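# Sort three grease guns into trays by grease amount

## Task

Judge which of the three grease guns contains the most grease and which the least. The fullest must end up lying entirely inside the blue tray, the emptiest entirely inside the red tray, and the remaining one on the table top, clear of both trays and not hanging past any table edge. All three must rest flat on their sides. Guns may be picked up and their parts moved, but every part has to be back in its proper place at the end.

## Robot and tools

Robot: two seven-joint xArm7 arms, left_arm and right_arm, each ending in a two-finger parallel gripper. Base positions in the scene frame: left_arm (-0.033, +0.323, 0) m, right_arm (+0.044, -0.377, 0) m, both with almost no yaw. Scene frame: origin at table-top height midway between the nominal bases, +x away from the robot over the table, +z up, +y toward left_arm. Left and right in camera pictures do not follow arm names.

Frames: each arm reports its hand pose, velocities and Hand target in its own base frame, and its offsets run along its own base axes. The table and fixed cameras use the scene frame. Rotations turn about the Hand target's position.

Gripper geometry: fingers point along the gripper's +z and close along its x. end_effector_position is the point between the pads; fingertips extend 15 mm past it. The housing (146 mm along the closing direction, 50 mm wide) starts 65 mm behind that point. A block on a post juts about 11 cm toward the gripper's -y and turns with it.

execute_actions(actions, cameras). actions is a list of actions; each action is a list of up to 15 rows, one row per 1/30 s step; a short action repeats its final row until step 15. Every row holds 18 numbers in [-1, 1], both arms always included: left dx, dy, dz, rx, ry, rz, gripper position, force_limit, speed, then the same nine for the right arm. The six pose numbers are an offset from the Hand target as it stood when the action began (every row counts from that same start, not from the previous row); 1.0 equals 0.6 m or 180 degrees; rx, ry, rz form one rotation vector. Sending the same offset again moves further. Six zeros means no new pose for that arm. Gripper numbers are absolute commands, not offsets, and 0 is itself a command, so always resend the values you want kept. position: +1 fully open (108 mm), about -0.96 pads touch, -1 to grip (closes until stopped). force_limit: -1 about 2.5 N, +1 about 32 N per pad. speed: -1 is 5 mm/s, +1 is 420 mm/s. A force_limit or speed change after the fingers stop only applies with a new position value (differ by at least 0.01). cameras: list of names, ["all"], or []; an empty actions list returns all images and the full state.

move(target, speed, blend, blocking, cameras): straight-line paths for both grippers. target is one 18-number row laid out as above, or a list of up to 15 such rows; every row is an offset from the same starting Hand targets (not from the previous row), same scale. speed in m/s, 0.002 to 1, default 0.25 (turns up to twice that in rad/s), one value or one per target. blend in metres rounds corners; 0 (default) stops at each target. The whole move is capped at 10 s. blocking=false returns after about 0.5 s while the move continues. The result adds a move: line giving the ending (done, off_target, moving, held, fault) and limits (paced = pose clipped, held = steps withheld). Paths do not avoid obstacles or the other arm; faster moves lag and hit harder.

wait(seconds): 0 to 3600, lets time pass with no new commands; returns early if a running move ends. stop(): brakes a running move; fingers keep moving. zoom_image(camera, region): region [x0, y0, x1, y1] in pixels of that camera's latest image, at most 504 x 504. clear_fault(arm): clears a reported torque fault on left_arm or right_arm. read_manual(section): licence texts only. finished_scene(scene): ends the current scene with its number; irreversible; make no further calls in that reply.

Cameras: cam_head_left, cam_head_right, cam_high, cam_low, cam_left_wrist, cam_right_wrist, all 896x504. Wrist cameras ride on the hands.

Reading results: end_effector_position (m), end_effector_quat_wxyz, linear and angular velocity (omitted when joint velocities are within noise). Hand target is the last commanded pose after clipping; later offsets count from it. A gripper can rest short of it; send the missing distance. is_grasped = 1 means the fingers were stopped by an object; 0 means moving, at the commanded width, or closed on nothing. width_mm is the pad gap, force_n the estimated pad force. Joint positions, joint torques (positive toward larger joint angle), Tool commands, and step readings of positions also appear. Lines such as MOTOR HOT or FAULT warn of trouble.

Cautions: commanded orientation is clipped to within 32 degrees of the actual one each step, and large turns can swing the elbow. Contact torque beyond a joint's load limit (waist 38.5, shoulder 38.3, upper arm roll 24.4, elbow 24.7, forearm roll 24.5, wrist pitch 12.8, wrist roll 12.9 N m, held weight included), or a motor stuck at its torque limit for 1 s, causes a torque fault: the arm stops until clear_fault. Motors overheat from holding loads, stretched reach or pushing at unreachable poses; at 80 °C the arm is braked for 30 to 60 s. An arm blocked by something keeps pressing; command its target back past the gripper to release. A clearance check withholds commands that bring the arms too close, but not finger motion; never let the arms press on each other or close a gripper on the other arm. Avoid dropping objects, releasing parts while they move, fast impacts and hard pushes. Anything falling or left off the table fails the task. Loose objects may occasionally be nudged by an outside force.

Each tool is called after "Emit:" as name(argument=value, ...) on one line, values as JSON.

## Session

Emit:
execute_actions(actions=[])

Scene clock: 0.00 s.
left_arm: end_effector_position=(+0.3398, +0.1311, +0.1506) width_mm=0.00 is_grasped=0 force_n=0.00 end_effector_quat_wxyz=(+0.446, -0.558, +0.656, -0.243) | right_arm: end_effector_position=(+0.5063, -0.0384, +0.1553) width_mm=0.01 is_grasped=0 force_n=0.00 end_effector_quat_wxyz=(+0.650, +0.354, +0.622, -0.256)
Joint positions: left_arm=[0.465 -0.514 -0.081 0.175 -2.673 0.418 0.776] | right_arm=[-0.055 0.415 0.459 0.753 -1.913 1.596 2.086]
Joint velocities: within noise
Joint torques (N m): no reading
Hand target: left_arm +0.3398, +0.1311, +0.1506; +0.446, -0.558, +0.656, -0.243 | right_arm +0.5063, -0.0384, +0.1553; +0.650, +0.354, +0.622, -0.256
Tool commands: left_gripper/position=-0.968 left_gripper/force_limit=+1.0 left_gripper/speed=+1.0 right_gripper/position=-0.964 right_gripper/force_limit=+1.0 right_gripper/speed=+1.0
camera_calibration:
cam_left_wrist: T_world_to_cam=[[0.03759, -0.94378, -0.32842, 0.15992], [-0.80674, 0.16528, -0.56731, 0.36461], [0.5897, 0.28627, -0.75518, -0.0063]] pos_world=[0.29185, 0.09247, 0.25461]
cam_right_wrist: T_world_to_cam=[[0.08538, 0.10704, -0.99058, 0.10698], [0.48878, 0.86186, 0.13526, -0.20766], [0.86822, -0.49573, 0.02126, -0.34512]] pos_world=[0.39201, -0.00356, 0.14139]

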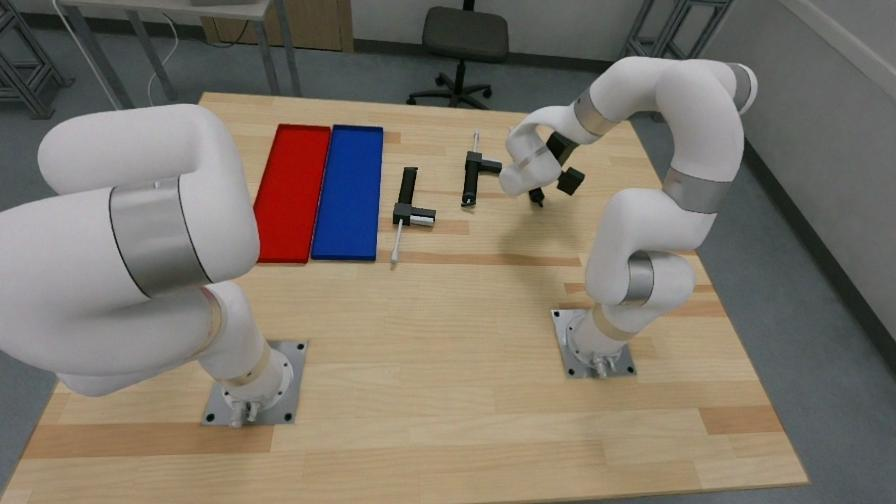

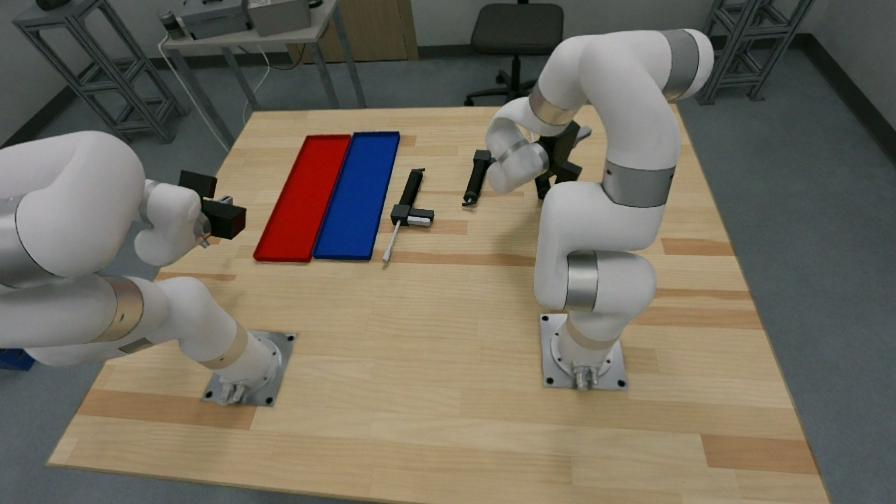

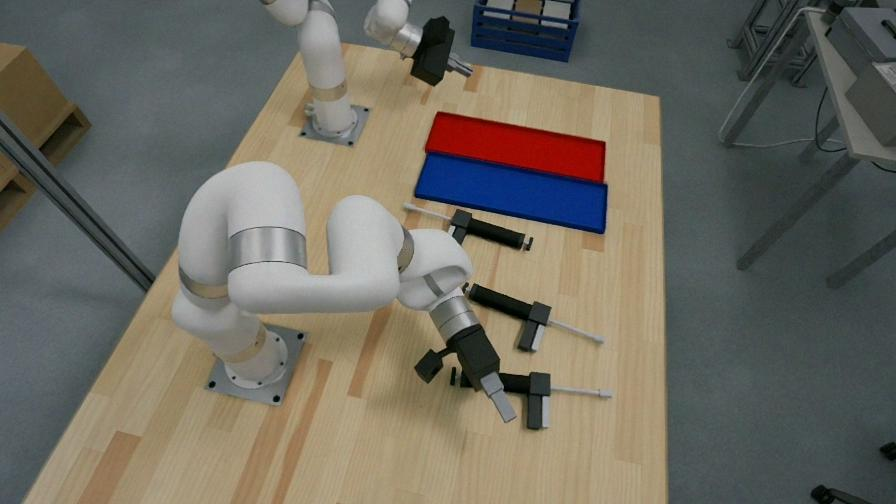

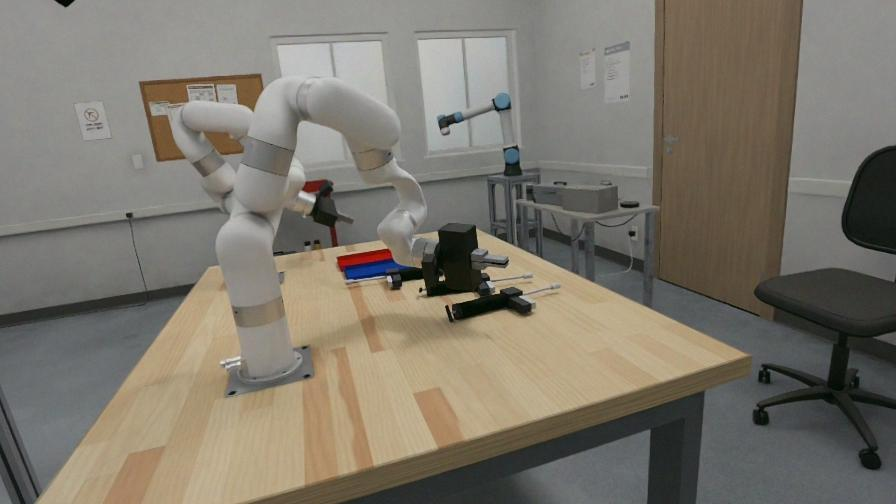

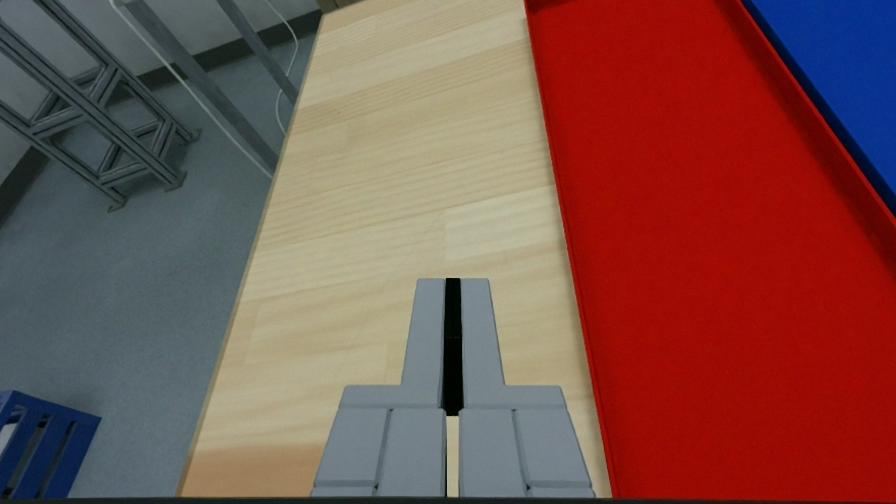

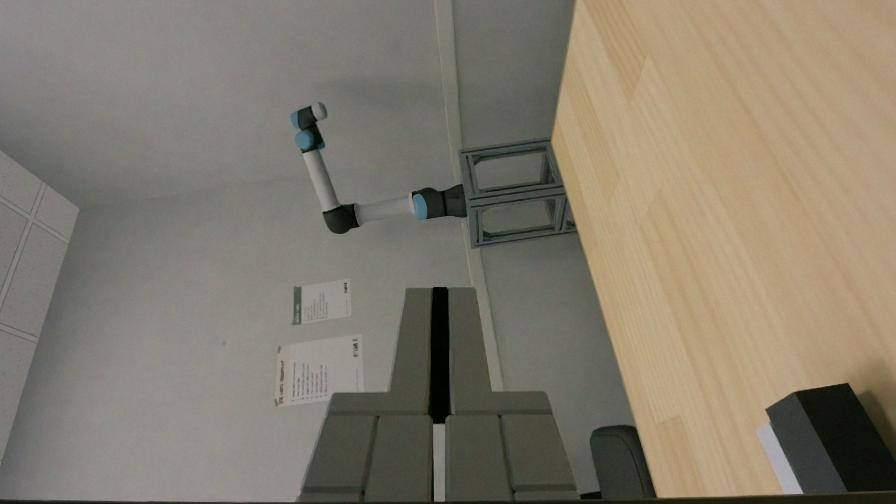

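Emit:
move(target=[[0,0,0.15,0,0,0,0.2,0.6,0,0,0,0.15,0,0,0,0.2,0.9,0],[0.227,-0.535,0.241,-0.335,0.183,0.492,0.2,0.6,0,0.009,0.196,0.175,-0.28,0.571,0.635,0.2,0.9,0]], speed=[0.3,0.5], cameras=["cam_right_wrist","cam_head_right","cam_high"], blend=[0.05,0])

Scene clock: 65.10 s.
left_arm: end_effector_position=(+0.4756, -0.1897, +0.2951) width_mm=64.00 is_grasped=0 force_n=0.00 end_effector_quat_wxyz=(+0.005, +1.000, -0.001, +0.013) | right_arm: end_effector_position=(+0.5117, +0.0792, +0.2603) width_mm=64.00 is_grasped=0 force_n=0.00 end_effector_quat_wxyz=(-0.001, +0.738, -0.674, +0.000)
Joint positions: left_arm=[2.544 -0.866 -2.391 2.46 -3.701 -1.696 -0.931] | right_arm=[0.017 0.852 0.421 2.411 -3.454 -1.601 0.988]
Joint torques (N m): left_arm=[5.9 52.15 2.04 11.2 2.42 -2.98 -1.06] | right_arm=[5.67 -18.29 0.08 15.2 -3.11 -3.31 -1.43]
Hand target: left_arm +0.4760, -0.1899, +0.2952; +0.000, +1.000, -0.001, +0.000 | right_arm +0.5117, +0.0792, +0.2603; -0.001, +0.738, -0.674, +0.000
Off the commanded pose: left_arm 0.001 m, 2 deg | right_arm 0.000 m, 0 deg.
joint sent to its limit (left arm) — joint 6 (wrist pitch), lower limit. The joint targets still meet the commanded pose.
move: done; blend cut to 0.045 m at target 1
cam_right_wrist: T_world_to_cam=[[0.0983, -0.99514, 0.00628, 0.01907], [-0.92612, -0.08917, 0.36654, 0.41336], [-0.3642, -0.04184, -0.93038, 0.54872]] pos_world=[0.58079, 0.07879, 0.35889]
Images, in order (width x height): cam_head_right 896x504, cam_high 896x504, cam_right_wrist 896x504.

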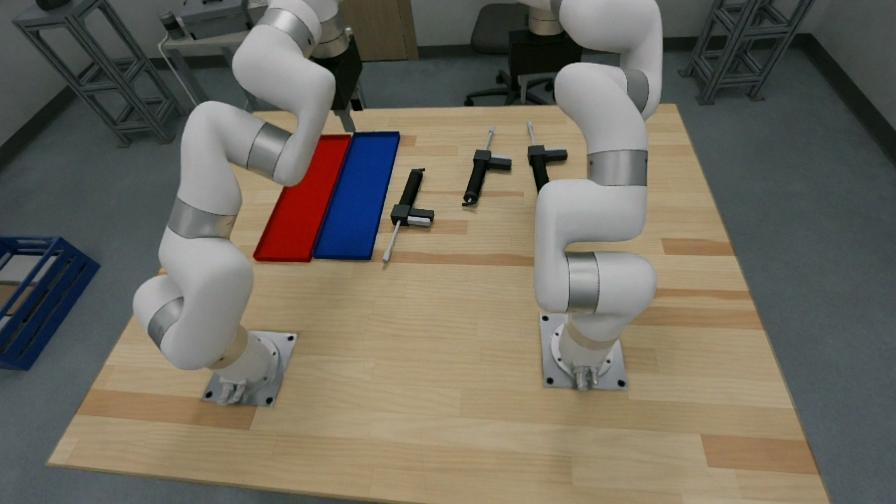

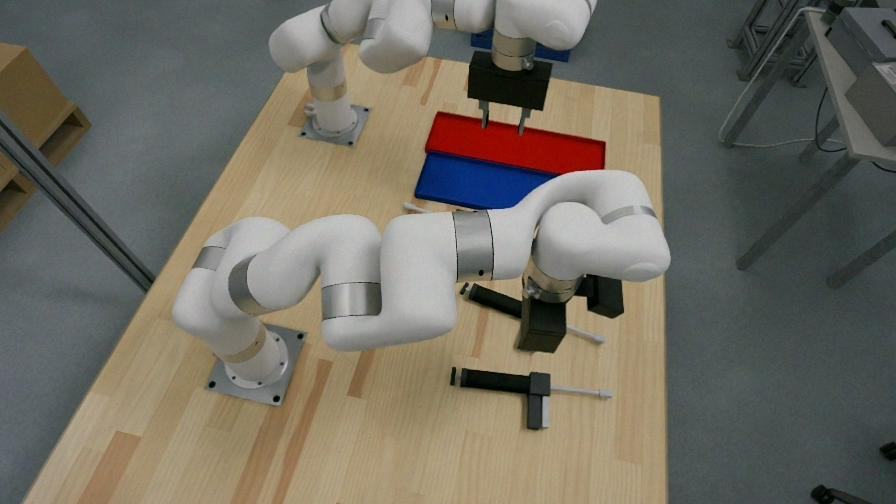

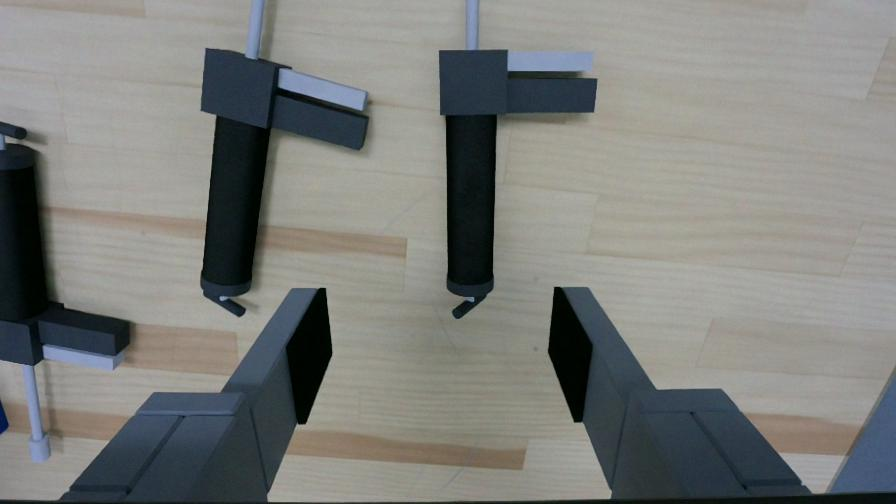

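Emit:
move(target=[[-0.093,0.333,0.308,0.5,0,0,0.2,0.6,0,-0.1,-0.25,0.317,-0.5,0,0,0.2,0.9,0],[-0.093,0.15,0.64,1,0,0,0.2,0.6,0,-0.1,0,0.7,-1,0,0,0.2,0.9,0],[0.124,0.15,0.342,0.7071,0,-0.7071,0.2,0.6,0,0.147,0,0.4,-0.7071,0,0.7071,0.2,0.9,0],[-0.043,0.067,0.058,0,0,0.5,0.2,0.6,0,-0.053,0,0.067,0,0,-0.5,0.2,0.9,0],[0,0,0,0,0,0,0.2,0.6,0,0,0,0,0,0,0,0.2,0.9,0]], speed=0.8, blend=[0.08,0.08,0.08,0.08,0], cameras=["cam_high","cam_right_wrist"])

Scene clock: 141.67 s.
left_arm: end_effector_position=(+0.4755, -0.1897, +0.2949) width_mm=64.00 is_grasped=0 force_n=0.00 end_effector_quat_wxyz=(+0.004, +1.000, -0.001, +0.011) | right_arm: end_effector_position=(+0.5117, +0.0792, +0.2603) width_mm=64.00 is_grasped=0 force_n=0.00 end_effector_quat_wxyz=(-0.001, +0.738, -0.674, +0.000)
Joint positions: left_arm=[2.585 -0.862 -2.511 2.492 2.668 -1.696 -0.972] | right_arm=[3.307 -0.139 -3.155 1.369 -6.28 1.228 -2.295]
Joint torques (N m): left_arm=[6.36 52.47 1.31 11.81 2.77 -2.7 -1.28] | right_arm=[5.76 12.89 -1.91 20.15 -2.74 -0.33 -1.38]
Hand target: left_arm +0.4760, -0.1899, +0.2952; +0.000, +1.000, -0.001, +0.000 | right_arm +0.5117, +0.0792, +0.2603; -0.001, +0.738, -0.674, +0.000
Off the commanded pose: left_arm 0.001 m, 1 deg | right_arm 0.000 m, 0 deg.
joint sent to its limit (left arm) — joint 6 (wrist pitch), lower limit. The joint targets still meet the commanded pose.
joint sent to its limit (right arm) — joint 5 (forearm roll), lower limit. The joint targets still meet the commanded pose.
move: done; limits=paced
cam_right_wrist: T_world_to_cam=[[0.09833, -0.99514, 0.00582, 0.01921], [-0.92608, -0.08936, 0.36659, 0.41333], [-0.36429, -0.04144, -0.93036, 0.54874]] pos_world=[0.58079, 0.07879, 0.35889]

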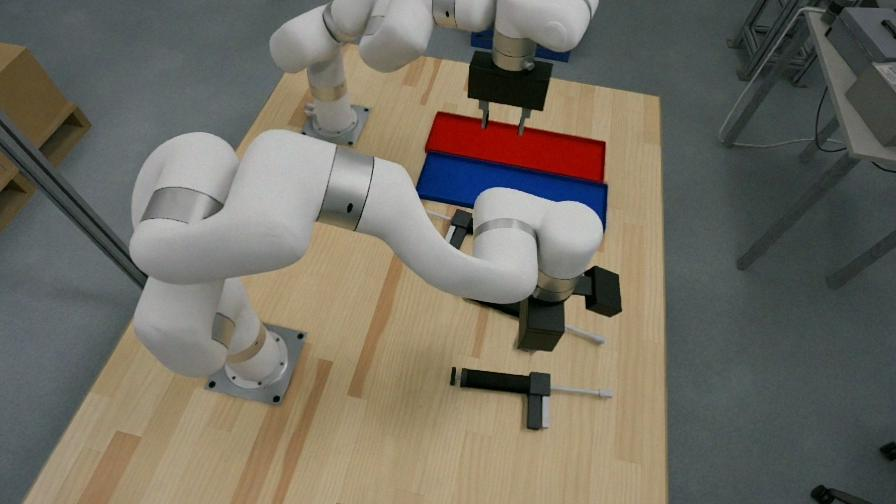

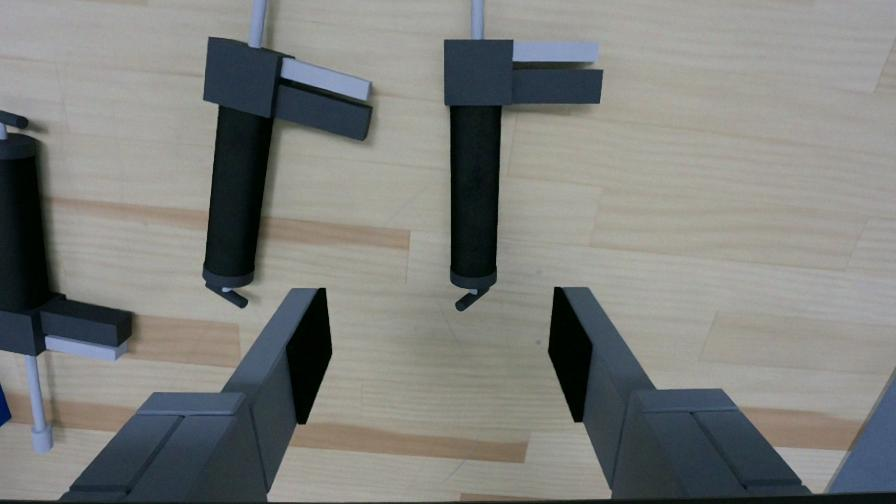

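Emit:
move(target=[[0.348,-0.063,0.055,-0.0506,-0.2675,0,0.2,0.6,0,0.012,-0.022,-0.117,0,0,0,0.2,0.9,0],[0.537,-0.098,0.362,-0.102,-0.538,0,0.2,0.6,0,0.024,-0.043,-0.234,0,0,0,0.2,0.9,0],[0.43,-0.078,0.708,-0.153,-0.808,0,0.2,0.6,0,0.024,-0.043,-0.3,0,0,0,0.2,0.9,0],[0.106,-0.017,0.849,0.168,0.89,0,0.2,0.6,0,0.024,-0.043,-0.397,0,0,0,0.2,0.9,0],[0.248,0.3925,0.425,0.1216,0.645,-0.663,0.2,0.6,0,0.024,-0.043,-0.397,0,0,0,0.2,0.9,0],[0.1,0,0.1,0,0,0.5,0.2,0.6,0,0.024,-0.043,-0.397,0,0,0,0.2,0.9,0],[0,0,0,0,0,0,0.2,0.6,0,0.024,-0.043,-0.397,0,0,0,0.2,0.9,0]], speed=0.7, blend=[0.03,0.03,0.03,0.03,0.05,0.05,0], cameras=["cam_high","cam_right_wrist"])

Scene clock: 258.20 s.
left_arm: end_effector_position=(+0.4760, -0.1899, +0.2952) width_mm=64.00 is_grasped=0 force_n=0.00 end_effector_quat_wxyz=(+0.000, +1.000, -0.001, +0.000) | right_arm: end_effector_position=(+0.5261, +0.0534, +0.0221) width_mm=64.00 is_grasped=0 force_n=0.00 end_effector_quat_wxyz=(-0.001, +0.738, -0.674, +0.000)
Joint positions: left_arm=[2.722 -0.113 -3.099 1.435 -0.006 1.322 1.983] | right_arm=[3.27 -0.499 -3.17 1.136 -6.26 0.636 -2.362]
Joint torques (N m): left_arm=[5.75 41.03 -1.93 10.14 -1.24 -3.09 1.02] | right_arm=[-4.69 15.82 1.39 16.87 3.33 -2.86 -1.32]
Hand target: left_arm +0.4760, -0.1899, +0.2952; +0.000, +1.000, -0.001, +0.000 | right_arm +0.5261, +0.0534, +0.0221; -0.001, +0.738, -0.674, +0.000
Off the commanded pose: left_arm 0.000 m, 0 deg | right_arm 0.000 m, 0 deg.
elbow stopped short (left arm): the move would have taken joint 4 (elbow) straighter than the controller allows.
move: done
cam_right_wrist: T_world_to_cam=[[0.09829, -0.99514, 0.00627, -0.00652], [-0.92609, -0.08916, 0.36663, 0.51167], [-0.36429, -0.04184, -0.93035, 0.33132]] pos_world=[0.59519, 0.05299, 0.12069]

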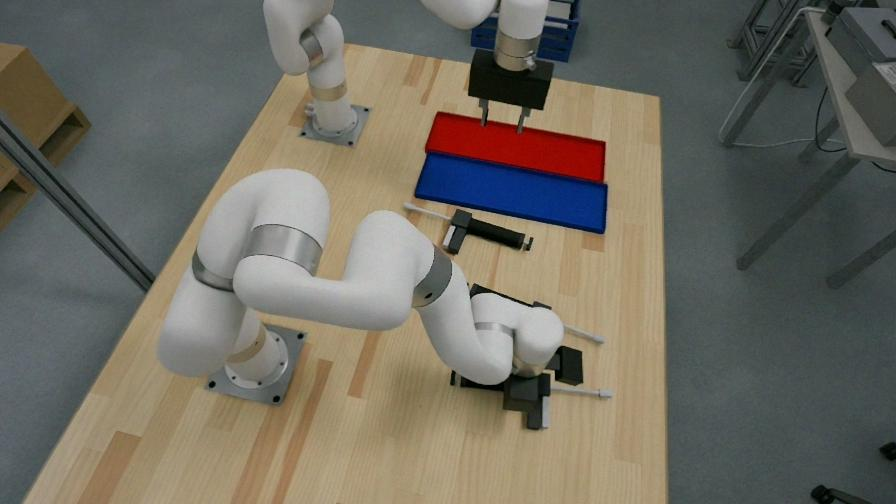

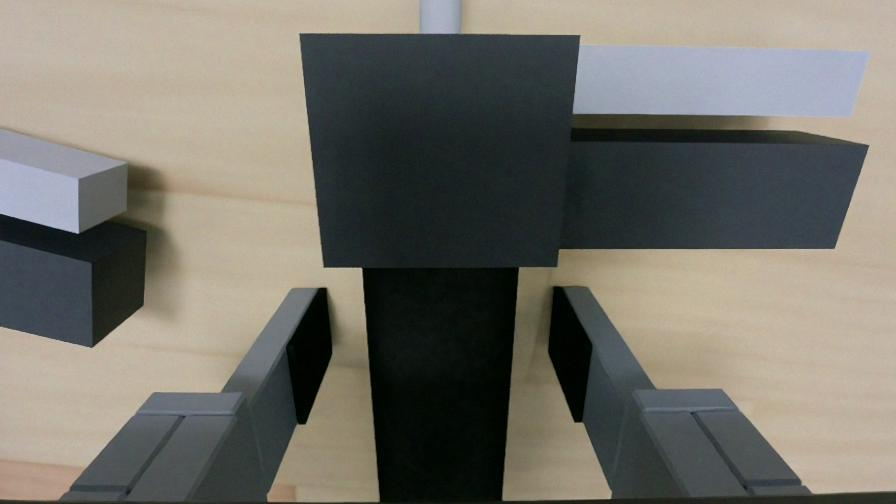

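Emit:
execute_actions(actions=[[[0,0,0,0,0,0,0.2,0.6,0,0,0,0,0,0,0,-1,0.9,0]],[[0,0,0,0,0,0,0.2,0.6,0,0,0,0,0,0,0,-1,0.9,0]]])

Emit:
move(target=[[0,0,0,0,0,0,0.5,0.6,0,0,0,0.16,0,0,0,-1,0.9,0],[0,0,0,0,0,0,0.5,0.6,0,-0.2102,0.411,0.23,0,0,-0.529,-1,0.9,0]], speed=[0.25,0.4], blend=[0.03,0], cameras=["cam_left_wrist","cam_high"])

Scene clock: 267.47 s.
left_arm: end_effector_position=(+0.4760, -0.1899, +0.2952) width_mm=64.00 is_grasped=0 force_n=0.00 end_effector_quat_wxyz=(+0.000, +1.000, -0.001, +0.000) | right_arm: end_effector_position=(+0.5261, +0.0534, +0.0221) width_mm=35.33 is_grasped=1 force_n=34.60 end_effector_quat_wxyz=(-0.001, +0.738, -0.675, +0.000)
Joint positions: left_arm=[2.722 -0.113 -3.099 1.435 -0.006 1.322 1.983] | right_arm=[3.27 -0.499 -3.17 1.136 -6.26 0.636 -2.362]
Joint torques (N m): left_arm=[5.88 40.87 -1.56 10.04 -1.42 -2.84 1.11] | right_arm=[-1.04 15.8 1.69 16.56 0.6 -2.4 -0.77]
Hand target: left_arm +0.4760, -0.1899, +0.2952; +0.000, +1.000, -0.001, +0.000 | right_arm +0.5261, +0.0534, +0.0221; -0.001, +0.738, -0.674, +0.000
Off the commanded pose: left_arm 0.000 m, 0 deg | right_arm 0.000 m, 0 deg.
Step readings (end_effector_position of left_arm | right_arm):
0: (+0.4760, -0.1899, +0.2952) | (+0.5261, +0.0534, +0.0221)
1: (+0.4760, -0.1899, +0.2952) | (+0.5261, +0.0534, +0.0221)
2: (+0.4760, -0.1899, +0.2952) | (+0.5261, +0.0534, +0.0221)
4: (+0.4760, -0.1899, +0.2952) | (+0.5261, +0.0534, +0.0221)
8: (+0.4760, -0.1899, +0.2952) | (+0.5261, +0.0534, +0.0221)
15: (+0.4760, -0.1899, +0.2952) | (+0.5261, +0.0534, +0.0221)
16: (+0.4760, -0.1899, +0.2952) | (+0.5261, +0.0534, +0.0221)
17: (+0.4760, -0.1899, +0.2952) | (+0.5261, +0.0534, +0.0221)
19: (+0.4760, -0.1899, +0.2952) | (+0.5261, +0.0534, +0.0221)
23: (+0.4760, -0.1899, +0.2952) | (+0.5261, +0.0534, +0.0221)
30: (+0.4760, -0.1899, +0.2952) | (+0.5261, +0.0534, +0.0221)

Scene clock: 271.10 s.
left_arm: end_effector_position=(+0.4760, -0.1899, +0.2952) width_mm=80.50 is_grasped=0 force_n=0.00 end_effector_quat_wxyz=(+0.000, +1.000, -0.001, +0.000) | right_arm: end_effector_position=(+0.4000, +0.3000, +0.1601) width_mm=35.33 is_grasped=1 force_n=34.40 end_effector_quat_wxyz=(+0.000, +0.000, +1.000, -0.001)
Joint positions: left_arm=[2.722 -0.113 -3.099 1.435 -0.006 1.322 1.983] | right_arm=[3.806 -0.171 -3.163 1.113 -6.281 0.943 -0.143]
Joint torques (N m): left_arm=[6.3 40.75 -1.77 10.13 -1.19 -2.95 0.99] | right_arm=[3.19 14.52 -1.85 21.3 -1.64 -0.35 1.47]
Hand target: left_arm +0.4760, -0.1899, +0.2952; +0.000, +1.000, -0.001, +0.000 | right_arm +0.4000, +0.3000, +0.1601; +0.000, +0.000, +1.000, -0.001
Off the commanded pose: left_arm 0.000 m, 0 deg | right_arm 0.000 m, 0 deg.
joint sent to its limit (right arm) — joint 5 (forearm roll), lower limit. The joint targets still meet the commanded pose.
move: done; blend cut to 0 m at target 1
cam_left_wrist: T_world_to_cam=[[0.99974, -0.00659, -0.02193, -0.47121], [0.00244, -0.92167, 0.38796, -0.26405], [-0.02277, -0.38791, -0.92141, 0.32704]] pos_world=[0.47918, -0.1196, 0.39345]
Images, in order (width x height): cam_high 896x504, cam_left_wrist 896x504.

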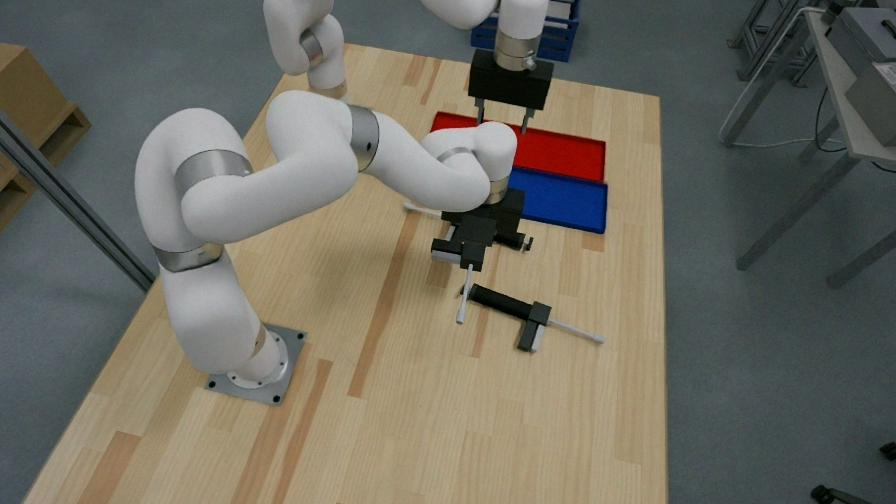

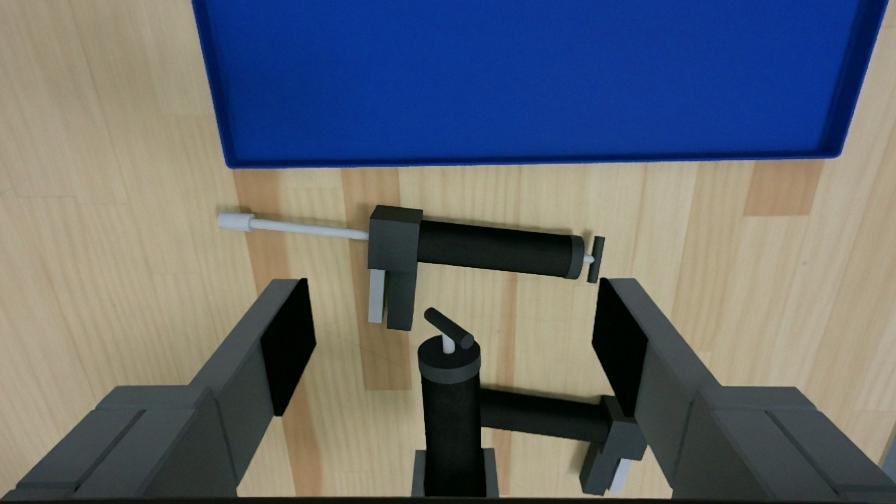

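Emit:
move(target=[[0.0725,-0.126,-0.12,0,0.194,0,0.2,0.6,0,0,0,0,0,0,0,-1,0.9,0],[-0.004,-0.126,-0.23,0,0.194,0,0.2,0.6,0,0,0,0,0,0,0,-1,0.9,0]], speed=[0.35,0.12], blend=[0.02,0], cameras=["cam_left_wrist"])

Scene clock: 288.30 s.
left_arm: end_effector_position=(+0.4736, -0.2655, +0.1572) width_mm=64.00 is_grasped=0 force_n=0.00 end_effector_quat_wxyz=(+0.001, +0.954, -0.001, -0.300) | right_arm: end_effector_position=(+0.4000, +0.3000, +0.1601) width_mm=35.33 is_grasped=1 force_n=34.40 end_effector_quat_wxyz=(+0.000, +0.000, +1.000, -0.001)
Joint positions: left_arm=[2.75 -0.852 -3.157 2.144 -0.226 1.854 1.953] | right_arm=[3.807 -0.171 -3.164 1.113 -6.28 0.943 -0.143]
Joint torques (N m): left_arm=[-6.72 57.36 0.58 9.03 -3.57 -1.59 0.91] | right_arm=[3.24 14.87 -2.06 21.22 2.79 -0.54 1.54]
Hand target: left_arm +0.4736, -0.2655, +0.1572; +0.001, +0.954, -0.001, -0.300 | right_arm +0.4000, +0.3000, +0.1601; +0.000, +0.000, +1.000, -0.001
Off the commanded pose: left_arm 0.000 m, 0 deg | right_arm 0.000 m, 0 deg.
elbow stopped short (left arm): the move would have taken joint 4 (elbow) straighter than the controller allows.
joint at its limit (right arm) — joint 5 (forearm roll), lower limit.
move: done
cam_left_wrist: T_world_to_cam=[[0.80715, -0.00656, -0.59031, -0.29171], [0.22413, -0.92166, 0.3167, -0.37396], [-0.54614, -0.38793, -0.74245, 0.3902]] pos_world=[0.53238, -0.1952, 0.23594]

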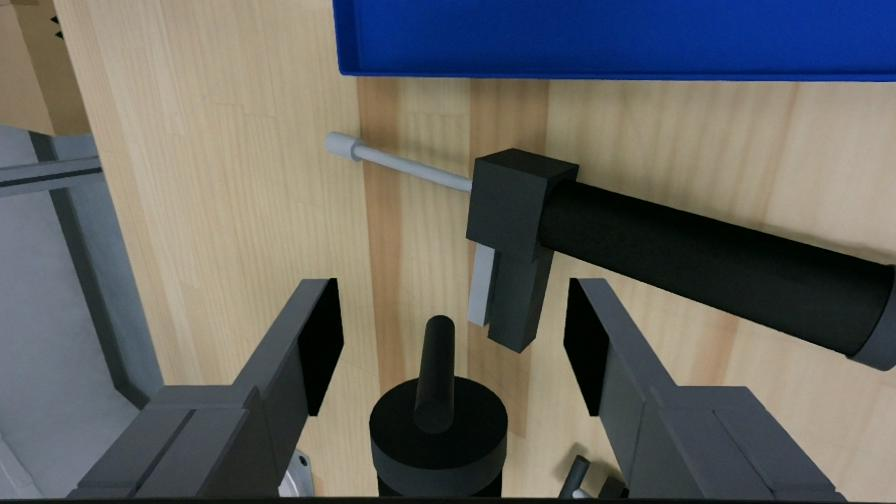

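Emit:
move(target=[-0.008,0,0.0058,0,0,0,0.2,0.6,0,0,0,0,0,0,0,-1,0.9,0], speed=0.1)

Emit:
execute_actions(actions=[[[0,0,0,0,0,0,-1,0.7,-0.2,0,0,0,0,0,0,-1,0.9,0]],[[0,0,0,0,0,0,-1,0.7,-0.2,0,0,0,0,0,0,-1,0.9,0]]])

Emit:
move(target=[0,0.025,0,0,0,0,-1,0.7,-0.2,0,0,0,0,0,0,-1,0.9,0], speed=0.05)

Emit:
move(target=[0,0.025,0,0,0,0,-1,0.7,-0.2,0,0,0,0,0,0,-1,0.9,0], speed=0.05, cameras=["cam_left_wrist"])

Scene clock: 301.50 s.
left_arm: end_effector_position=(+0.4688, -0.2655, +0.1607) width_mm=64.00 is_grasped=0 force_n=0.00 end_effector_quat_wxyz=(+0.001, +0.954, -0.001, -0.300) | right_arm: end_effector_position=(+0.4000, +0.3000, +0.1601) width_mm=35.33 is_grasped=1 force_n=34.40 end_effector_quat_wxyz=(+0.000, +0.000, +1.000, -0.001)
Joint positions: left_arm=[2.747 -0.825 -3.157 2.108 -0.227 1.844 1.952] | right_arm=[3.807 -0.171 -3.164 1.113 -6.28 0.943 -0.143]
Joint torques (N m): left_arm=[-6.54 56.83 0.31 9.02 -3.21 -1.6 -0.9] | right_arm=[3.53 14.6 -1.86 21.04 3.04 -0.78 1.43]
Hand target: left_arm +0.4688, -0.2655, +0.1607; +0.001, +0.954, -0.001, -0.300 | right_arm +0.4000, +0.3000, +0.1601; +0.000, +0.000, +1.000, -0.001
Off the commanded pose: left_arm 0.000 m, 0 deg | right_arm 0.000 m, 0 deg.
joint at its limit (right arm) — joint 5 (forearm roll), lower limit.
move: done

Scene clock: 302.70 s.
left_arm: end_effector_position=(+0.4688, -0.2655, +0.1607) width_mm=7.98 is_grasped=1 force_n=40.98 end_effector_quat_wxyz=(+0.001, +0.954, -0.001, -0.300) | right_arm: end_effector_position=(+0.4000, +0.3000, +0.1601) width_mm=35.33 is_grasped=1 force_n=34.36 end_effector_quat_wxyz=(+0.000, +0.000, +1.000, -0.001)
Joint positions: left_arm=[2.747 -0.825 -3.156 2.107 -0.227 1.844 1.952] | right_arm=[3.807 -0.171 -3.164 1.113 -6.28 0.943 -0.143]
Joint torques (N m): left_arm=[-8.79 55.38 -3.8 10.02 -4.21 1.24 0.63] | right_arm=[3.49 16.32 -1.54 20.66 2.98 -4.2 0.92]
Hand target: left_arm +0.4688, -0.2655, +0.1607; +0.001, +0.954, -0.001, -0.300 | right_arm +0.4000, +0.3000, +0.1601; +0.000, +0.000, +1.000, -0.001
Off the commanded pose: left_arm 0.000 m, 0 deg | right_arm 0.000 m, 0 deg.
joint at its limit (right arm) — joint 5 (forearm roll), lower limit.
Step readings (end_effector_position of left_arm | right_arm):
0: (+0.4688, -0.2655, +0.1607) | (+0.4000, +0.3000, +0.1601)
1: (+0.4688, -0.2655, +0.1607) | (+0.4000, +0.3000, +0.1601)
2: (+0.4688, -0.2655, +0.1607) | (+0.4000, +0.3000, +0.1601)
4: (+0.4688, -0.2655, +0.1607) | (+0.4000, +0.3000, +0.1601)
8: (+0.4688, -0.2655, +0.1607) | (+0.4000, +0.3000, +0.1601)
15: (+0.4688, -0.2654, +0.1607) | (+0.4000, +0.3000, +0.1601)
16: (+0.4688, -0.2654, +0.1607) | (+0.4000, +0.3000, +0.1601)
17: (+0.4688, -0.2654, +0.1607) | (+0.4000, +0.3000, +0.1601)
19: (+0.4688, -0.2654, +0.1607) | (+0.4000, +0.3000, +0.1601)
23: (+0.4688, -0.2655, +0.1607) | (+0.4000, +0.3000, +0.1601)
30: (+0.4688, -0.2655, +0.1607) | (+0.4000, +0.3000, +0.1601)

Scene clock: 303.33 s.
left_arm: end_effector_position=(+0.4688, -0.2505, +0.1607) width_mm=7.98 is_grasped=1 force_n=40.98 end_effector_quat_wxyz=(+0.001, +0.954, -0.001, -0.300) | right_arm: end_effector_position=(+0.4000, +0.3000, +0.1601) width_mm=35.33 is_grasped=1 force_n=34.35 end_effector_quat_wxyz=(+0.000, +0.000, +1.000, -0.001)
Joint positions: left_arm=[2.763 -0.794 -3.148 2.056 -0.22 1.829 1.979] | right_arm=[3.807 -0.171 -3.164 1.113 -6.28 0.943 -0.143]
Joint torques (N m): left_arm=[7.11 58.2 0.96 9.12 1.41 -1.09 0.99] | right_arm=[2.66 17.76 -1.76 19.34 2.97 -1.18 0.6]
Hand target: left_arm +0.4688, -0.2505, +0.1607; +0.001, +0.954, -0.001, -0.300 | right_arm +0.4000, +0.3000, +0.1601; +0.000, +0.000, +1.000, -0.001
Off the commanded pose: left_arm 0.000 m, 0 deg | right_arm 0.000 m, 0 deg.
joint at its limit (right arm) — joint 5 (forearm roll), lower limit.
move: done

Scene clock: 303.97 s.
left_arm: end_effector_position=(+0.4688, -0.2355, +0.1607) width_mm=7.98 is_grasped=1 force_n=40.98 end_effector_quat_wxyz=(+0.001, +0.954, -0.001, -0.300) | right_arm: end_effector_position=(+0.4000, +0.3000, +0.1601) width_mm=35.33 is_grasped=1 force_n=34.37 end_effector_quat_wxyz=(+0.000, +0.000, +1.000, -0.001)
Joint positions: left_arm=[2.779 -0.767 -3.141 2.011 -0.212 1.816 2.006] | right_arm=[3.807 -0.171 -3.164 1.113 -6.28 0.943 -0.143]
Joint torques (N m): left_arm=[7.23 57.79 1.02 9.54 1.84 -1.18 0.97] | right_arm=[0.89 18.82 -2.8 17.82 2.85 -0.23 -0.06]
Hand target: left_arm +0.4688, -0.2355, +0.1607; +0.001, +0.954, -0.001, -0.300 | right_arm +0.4000, +0.3000, +0.1601; +0.000, +0.000, +1.000, -0.001
Off the commanded pose: left_arm 0.000 m, 0 deg | right_arm 0.000 m, 0 deg.
joint at its limit (right arm) — joint 5 (forearm roll), lower limit.
move: done
cam_left_wrist: T_world_to_cam=[[0.80715, -0.00656, -0.59031, -0.28558], [0.22413, -0.92166, 0.3167, -0.34634], [-0.54614, -0.38793, -0.74245, 0.40182]] pos_world=[0.52758, -0.1652, 0.23944]

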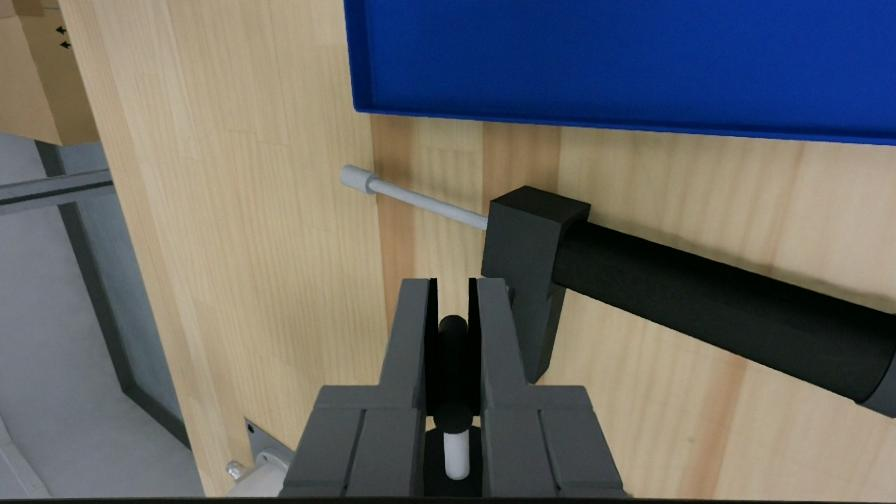

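Emit:
move(target=[0,0.025,0,0,0,0,-1,0.7,-0.2,0,0,0,0,0,0,-1,0.9,0], speed=0.05)

Emit:
move(target=[0,0.025,0,0,0,0,-1,0.7,-0.2,0,0,0,0,0,0,-1,0.9,0], speed=0.05)

Scene clock: 309.63 s.
left_arm: end_effector_position=(+0.4688, -0.2205, +0.1607) width_mm=7.98 is_grasped=1 force_n=40.97 end_effector_quat_wxyz=(+0.001, +0.954, -0.001, -0.300) | right_arm: end_effector_position=(+0.4000, +0.3000, +0.1601) width_mm=35.33 is_grasped=1 force_n=34.34 end_effector_quat_wxyz=(+0.000, +0.000, +1.000, -0.001)
Joint positions: left_arm=[2.795 -0.742 -3.133 1.97 -0.203 1.805 2.031] | right_arm=[3.807 -0.171 -3.164 1.113 -6.28 0.943 -0.143]
Joint torques (N m): left_arm=[7.33 57.46 1.19 9.35 1.73 -1.06 1.12] | right_arm=[-3.91 25.62 -2.56 11.83 2.8 -0.05 -0.05]
Hand target: left_arm +0.4688, -0.2205, +0.1607; +0.001, +0.954, -0.001, -0.300 | right_arm +0.4000, +0.3000, +0.1601; +0.000, +0.000, +1.000, -0.001
Off the commanded pose: left_arm 0.000 m, 0 deg | right_arm 0.000 m, 0 deg.
joint at its limit (right arm) — joint 5 (forearm roll), lower limit.
move: done

Scene clock: 310.27 s.
left_arm: end_effector_position=(+0.4688, -0.2055, +0.1607) width_mm=7.98 is_grasped=1 force_n=40.98 end_effector_quat_wxyz=(+0.001, +0.954, -0.001, -0.300) | right_arm: end_effector_position=(+0.4000, +0.3000, +0.1601) width_mm=35.33 is_grasped=1 force_n=34.35 end_effector_quat_wxyz=(+0.000, +0.000, +1.000, -0.001)
Joint positions: left_arm=[2.811 -0.72 -3.125 1.933 -0.194 1.795 2.057] | right_arm=[3.807 -0.171 -3.164 1.113 -6.28 0.943 -0.143]
Joint torques (N m): left_arm=[7.78 57.26 1.91 9.27 2.13 -1.21 1.02] | right_arm=[-4.2 26.74 -2.62 11.72 2.9 -0.05 -0.28]
Hand target: left_arm +0.4688, -0.2055, +0.1607; +0.001, +0.954, -0.001, -0.300 | right_arm +0.4000, +0.3000, +0.1601; +0.000, +0.000, +1.000, -0.001
Off the commanded pose: left_arm 0.000 m, 0 deg | right_arm 0.000 m, 0 deg.
joint at its limit (right arm) — joint 5 (forearm roll), lower limit.
move: done

Emit:
move(target=[0,0.025,0,0,0,0,-1,0.7,-0.2,0,0,0,0,0,0,-1,0.9,0], speed=0.05)

Emit:
move(target=[0,0.025,0,0,0,0,-1,0.7,-0.2,0,0,0,0,0,0,-1,0.9,0], speed=0.05)

Scene clock: 315.67 s.
left_arm: end_effector_position=(+0.4688, -0.1905, +0.1607) width_mm=7.98 is_grasped=1 force_n=40.99 end_effector_quat_wxyz=(+0.001, +0.954, -0.001, -0.300) | right_arm: end_effector_position=(+0.4000, +0.3000, +0.1601) width_mm=35.33 is_grasped=1 force_n=34.50 end_effector_quat_wxyz=(+0.000, +0.000, +1.000, -0.001)
Joint positions: left_arm=[2.828 -0.7 -3.117 1.901 -0.185 1.787 2.083] | right_arm=[3.807 -0.171 -3.164 1.113 -6.28 0.943 -0.143]
Joint torques (N m): left_arm=[8.34 56.49 2.65 9.77 2.14 -1.62 0.86] | right_arm=[-2.83 30.48 -1.73 11.8 2.9 -0.19 -0.36]
Hand target: left_arm +0.4688, -0.1905, +0.1607; +0.001, +0.954, -0.001, -0.300 | right_arm +0.4000, +0.3000, +0.1601; +0.000, +0.000, +1.000, -0.001
Off the commanded pose: left_arm 0.000 m, 0 deg | right_arm 0.000 m, 0 deg.
joint at its limit (right arm) — joint 5 (forearm roll), lower limit.
move: done

Scene clock: 316.27 s.
left_arm: end_effector_position=(+0.4687, -0.1758, +0.1607) width_mm=7.98 is_grasped=1 force_n=40.98 end_effector_quat_wxyz=(+0.001, +0.954, -0.001, -0.300) | right_arm: end_effector_position=(+0.3999, +0.3002, +0.1602) width_mm=35.33 is_grasped=1 force_n=34.74 end_effector_quat_wxyz=(+0.000, +0.000, +1.000, -0.001)
Joint positions: left_arm=[2.844 -0.681 -3.109 1.871 -0.177 1.78 2.108] | right_arm=[3.807 -0.171 -3.163 1.113 -6.28 0.943 -0.143]
Joint torques (N m): left_arm=[25.6 53.65 16.1 7.76 13.31 -0.72 0.87] | right_arm=[-13.46 25.29 -9.48 11.19 -3.26 2.68 -0.25]
Hand target: left_arm +0.4688, -0.1755, +0.1607; +0.001, +0.954, -0.001, -0.300 | right_arm +0.4000, +0.3000, +0.1601; +0.000, +0.000, +1.000, -0.001
Off the commanded pose: left_arm 0.000 m, 0 deg | right_arm 0.000 m, 0 deg.
joint at its limit (right arm) — joint 5 (forearm roll), lower limit.
move: done

Emit:
move(target=[0,-0.151,0,0,0,0,-1,0.7,-0.2,0,0,0,0,0,0,-1,0.9,0], speed=0.1, cameras=["cam_left_wrist"])

Scene clock: 321.23 s.
left_arm: end_effector_position=(+0.4688, -0.2660, +0.1607) width_mm=7.98 is_grasped=1 force_n=40.95 end_effector_quat_wxyz=(+0.001, +0.954, -0.001, -0.300) | right_arm: end_effector_position=(+0.4000, +0.3000, +0.1600) width_mm=35.33 is_grasped=1 force_n=34.34 end_effector_quat_wxyz=(+0.000, +0.000, +1.000, -0.001)
Joint positions: left_arm=[2.747 -0.827 -3.157 2.11 -0.227 1.844 1.951] | right_arm=[3.807 -0.171 -3.164 1.113 -6.28 0.943 -0.143]
Joint torques (N m): left_arm=[-11.09 29.82 -6.13 16.1 -6.06 1.34 -1.34] | right_arm=[1.39 30.58 0.92 22.86 2.49 -3.96 -0.43]
Hand target: left_arm +0.4688, -0.2661, +0.1607; +0.001, +0.954, -0.001, -0.300 | right_arm +0.4000, +0.3000, +0.1601; +0.000, +0.000, +1.000, -0.001
Off the commanded pose: left_arm 0.000 m, 0 deg | right_arm 0.000 m, 0 deg.
joint at its limit (right arm) — joint 5 (forearm roll), lower limit.
move: done
cam_left_wrist: T_world_to_cam=[[0.80721, -0.00643, -0.59023, -0.2858], [0.22419, -0.92167, 0.31665, -0.37447], [-0.54603, -0.38793, -0.74254, 0.38995]] pos_world=[0.52758, -0.1957, 0.23944]

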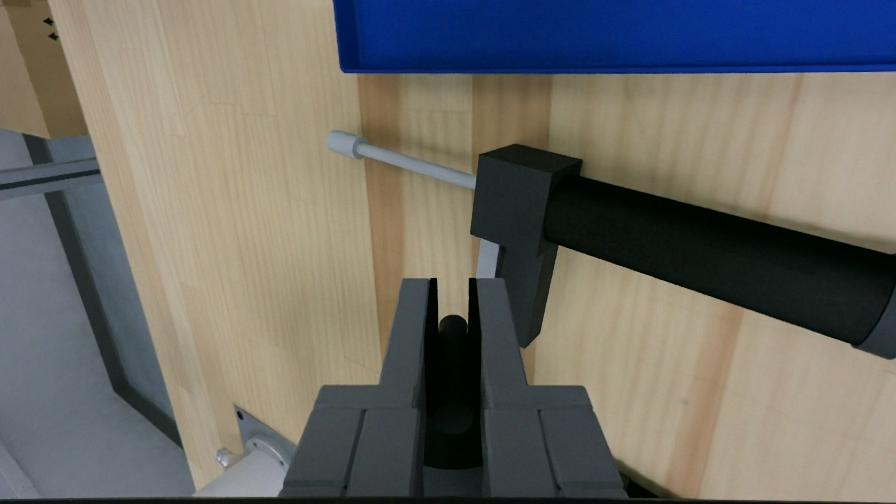

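Emit:
execute_actions(actions=[[[0,0,0,0,0,0,0.2,0.7,-0.2,0,0,0,0,0,0,-1,0.9,0]]])

Emit:
move(target=[[0.08,0.01,0.12,0,0,0,0.2,0.7,-0.2,0,0,0,0,0,0,-1,0.9,0],[0.0,0.4,0.3,0,-0.194,0,0.2,0.7,-0.2,0.01,0.15,0,0,0,-0.25,-1,0.9,0],[-0.1,0.62,0.32,0,-0.194,0,0.2,0.7,-0.2,0.019,0.4,-0.05,0,0,-0.503,-1,0.9,0]], speed=[0.25,0.35,0.35], blend=[0.02,0.04,0], cameras=["cam_right_wrist","cam_high"])

Scene clock: 342.37 s.
left_arm: end_effector_position=(+0.4688, -0.2661, +0.1607) width_mm=64.00 is_grasped=0 force_n=0.00 end_effector_quat_wxyz=(+0.001, +0.954, -0.001, -0.300) | right_arm: end_effector_position=(+0.4001, +0.3000, +0.1603) width_mm=35.33 is_grasped=1 force_n=34.40 end_effector_quat_wxyz=(+0.000, +0.000, +1.000, -0.001)
Joint positions: left_arm=[2.747 -0.827 -3.157 2.11 -0.227 1.844 1.951] | right_arm=[3.807 -0.171 -3.164 1.113 -6.28 0.943 -0.143]
Joint torques (N m): left_arm=[4.83 29.97 0.96 15.74 0.37 1.4 0.01] | right_arm=[-2.8 27.21 -1.1 12.86 2.82 -0.33 0.02]
Hand target: left_arm +0.4688, -0.2661, +0.1607; +0.001, +0.954, -0.001, -0.300 | right_arm +0.4000, +0.3000, +0.1601; +0.000, +0.000, +1.000, -0.001
Off the commanded pose: left_arm 0.000 m, 0 deg | right_arm 0.000 m, 0 deg.
joint at its limit (right arm) — joint 5 (forearm roll), lower limit.
Step readings (end_effector_position of left_arm | right_arm):
0: (+0.4688, -0.2661, +0.1607) | (+0.4000, +0.3000, +0.1601)
1: (+0.4688, -0.2661, +0.1607) | (+0.4000, +0.3000, +0.1601)
2: (+0.4688, -0.2662, +0.1607) | (+0.4000, +0.3000, +0.1602)
4: (+0.4687, -0.2663, +0.1607) | (+0.4001, +0.3000, +0.1603)
8: (+0.4687, -0.2663, +0.1607) | (+0.4001, +0.3000, +0.1603)
15: (+0.4687, -0.2662, +0.1607) | (+0.4001, +0.3000, +0.1603)

Scene clock: 345.63 s.
left_arm: end_effector_position=(+0.4088, +0.1059, +0.3527) width_mm=64.00 is_grasped=0 force_n=0.00 end_effector_quat_wxyz=(+0.000, +1.000, -0.001, +0.000) | right_arm: end_effector_position=(+0.4114, +0.5400, +0.1301) width_mm=35.33 is_grasped=1 force_n=34.24 end_effector_quat_wxyz=(+0.000, +0.711, +0.703, -0.001)
Joint positions: left_arm=[3.059 0.197 -2.843 1.264 0.057 1.452 2.561] | right_arm=[4.124 -0.852 -3.252 2.075 -6.194 1.229 1.675]
Joint torques (N m): left_arm=[4.36 29.26 0.85 10.17 3 0.21 0.87] | right_arm=[-2.91 24.89 -3.5 22.52 3.88 -0.5 1.44]
Hand target: left_arm +0.4088, +0.1059, +0.3527; +0.000, +1.000, -0.001, +0.000 | right_arm +0.4114, +0.5400, +0.1301; +0.000, +0.711, +0.703, -0.001
Off the commanded pose: left_arm 0.000 m, 0 deg | right_arm 0.000 m, 0 deg.
elbow stopped short (left arm): the move would have taken joint 4 (elbow) straighter than the controller allows.
move: done
cam_right_wrist: T_world_to_cam=[[0.00208, 0.99998, 0.00625, -0.54942], [0.93037, -0.00423, 0.3666, -0.40036], [0.36662, 0.00505, -0.93036, 0.08436]] pos_world=[0.3427, 0.54729, 0.22869]
Images, in order (width x height): cam_high 896x504, cam_right_wrist 896x504.

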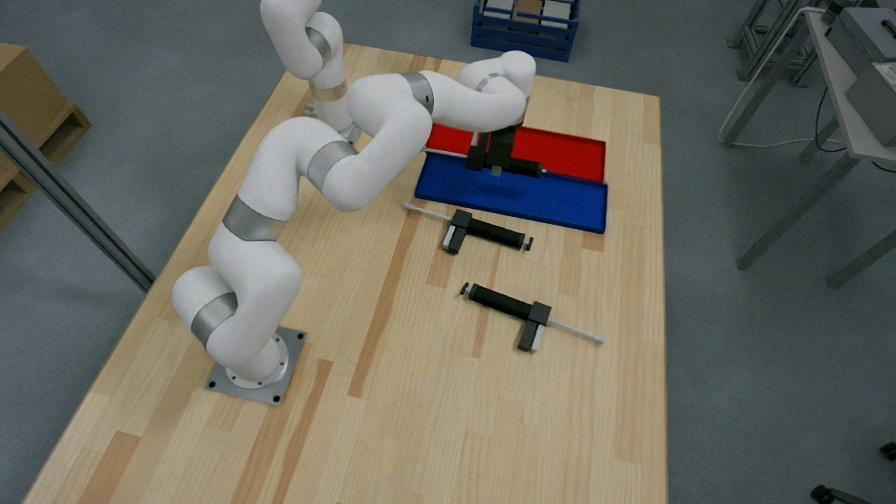

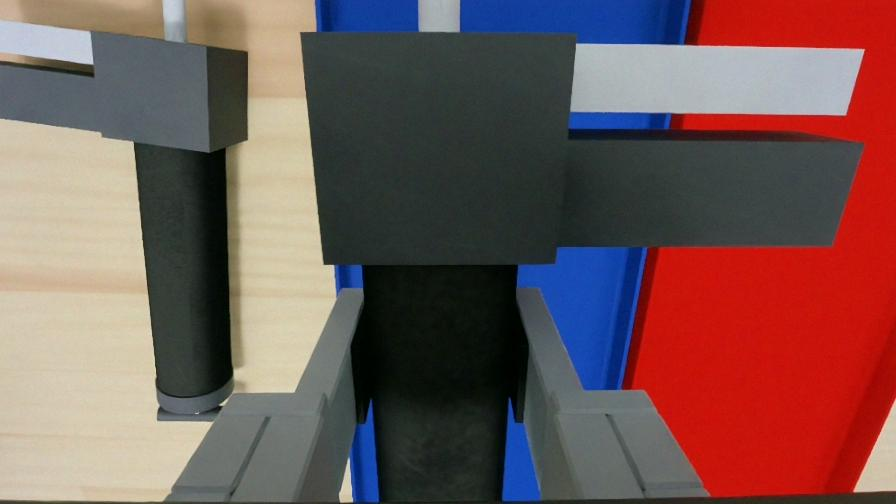

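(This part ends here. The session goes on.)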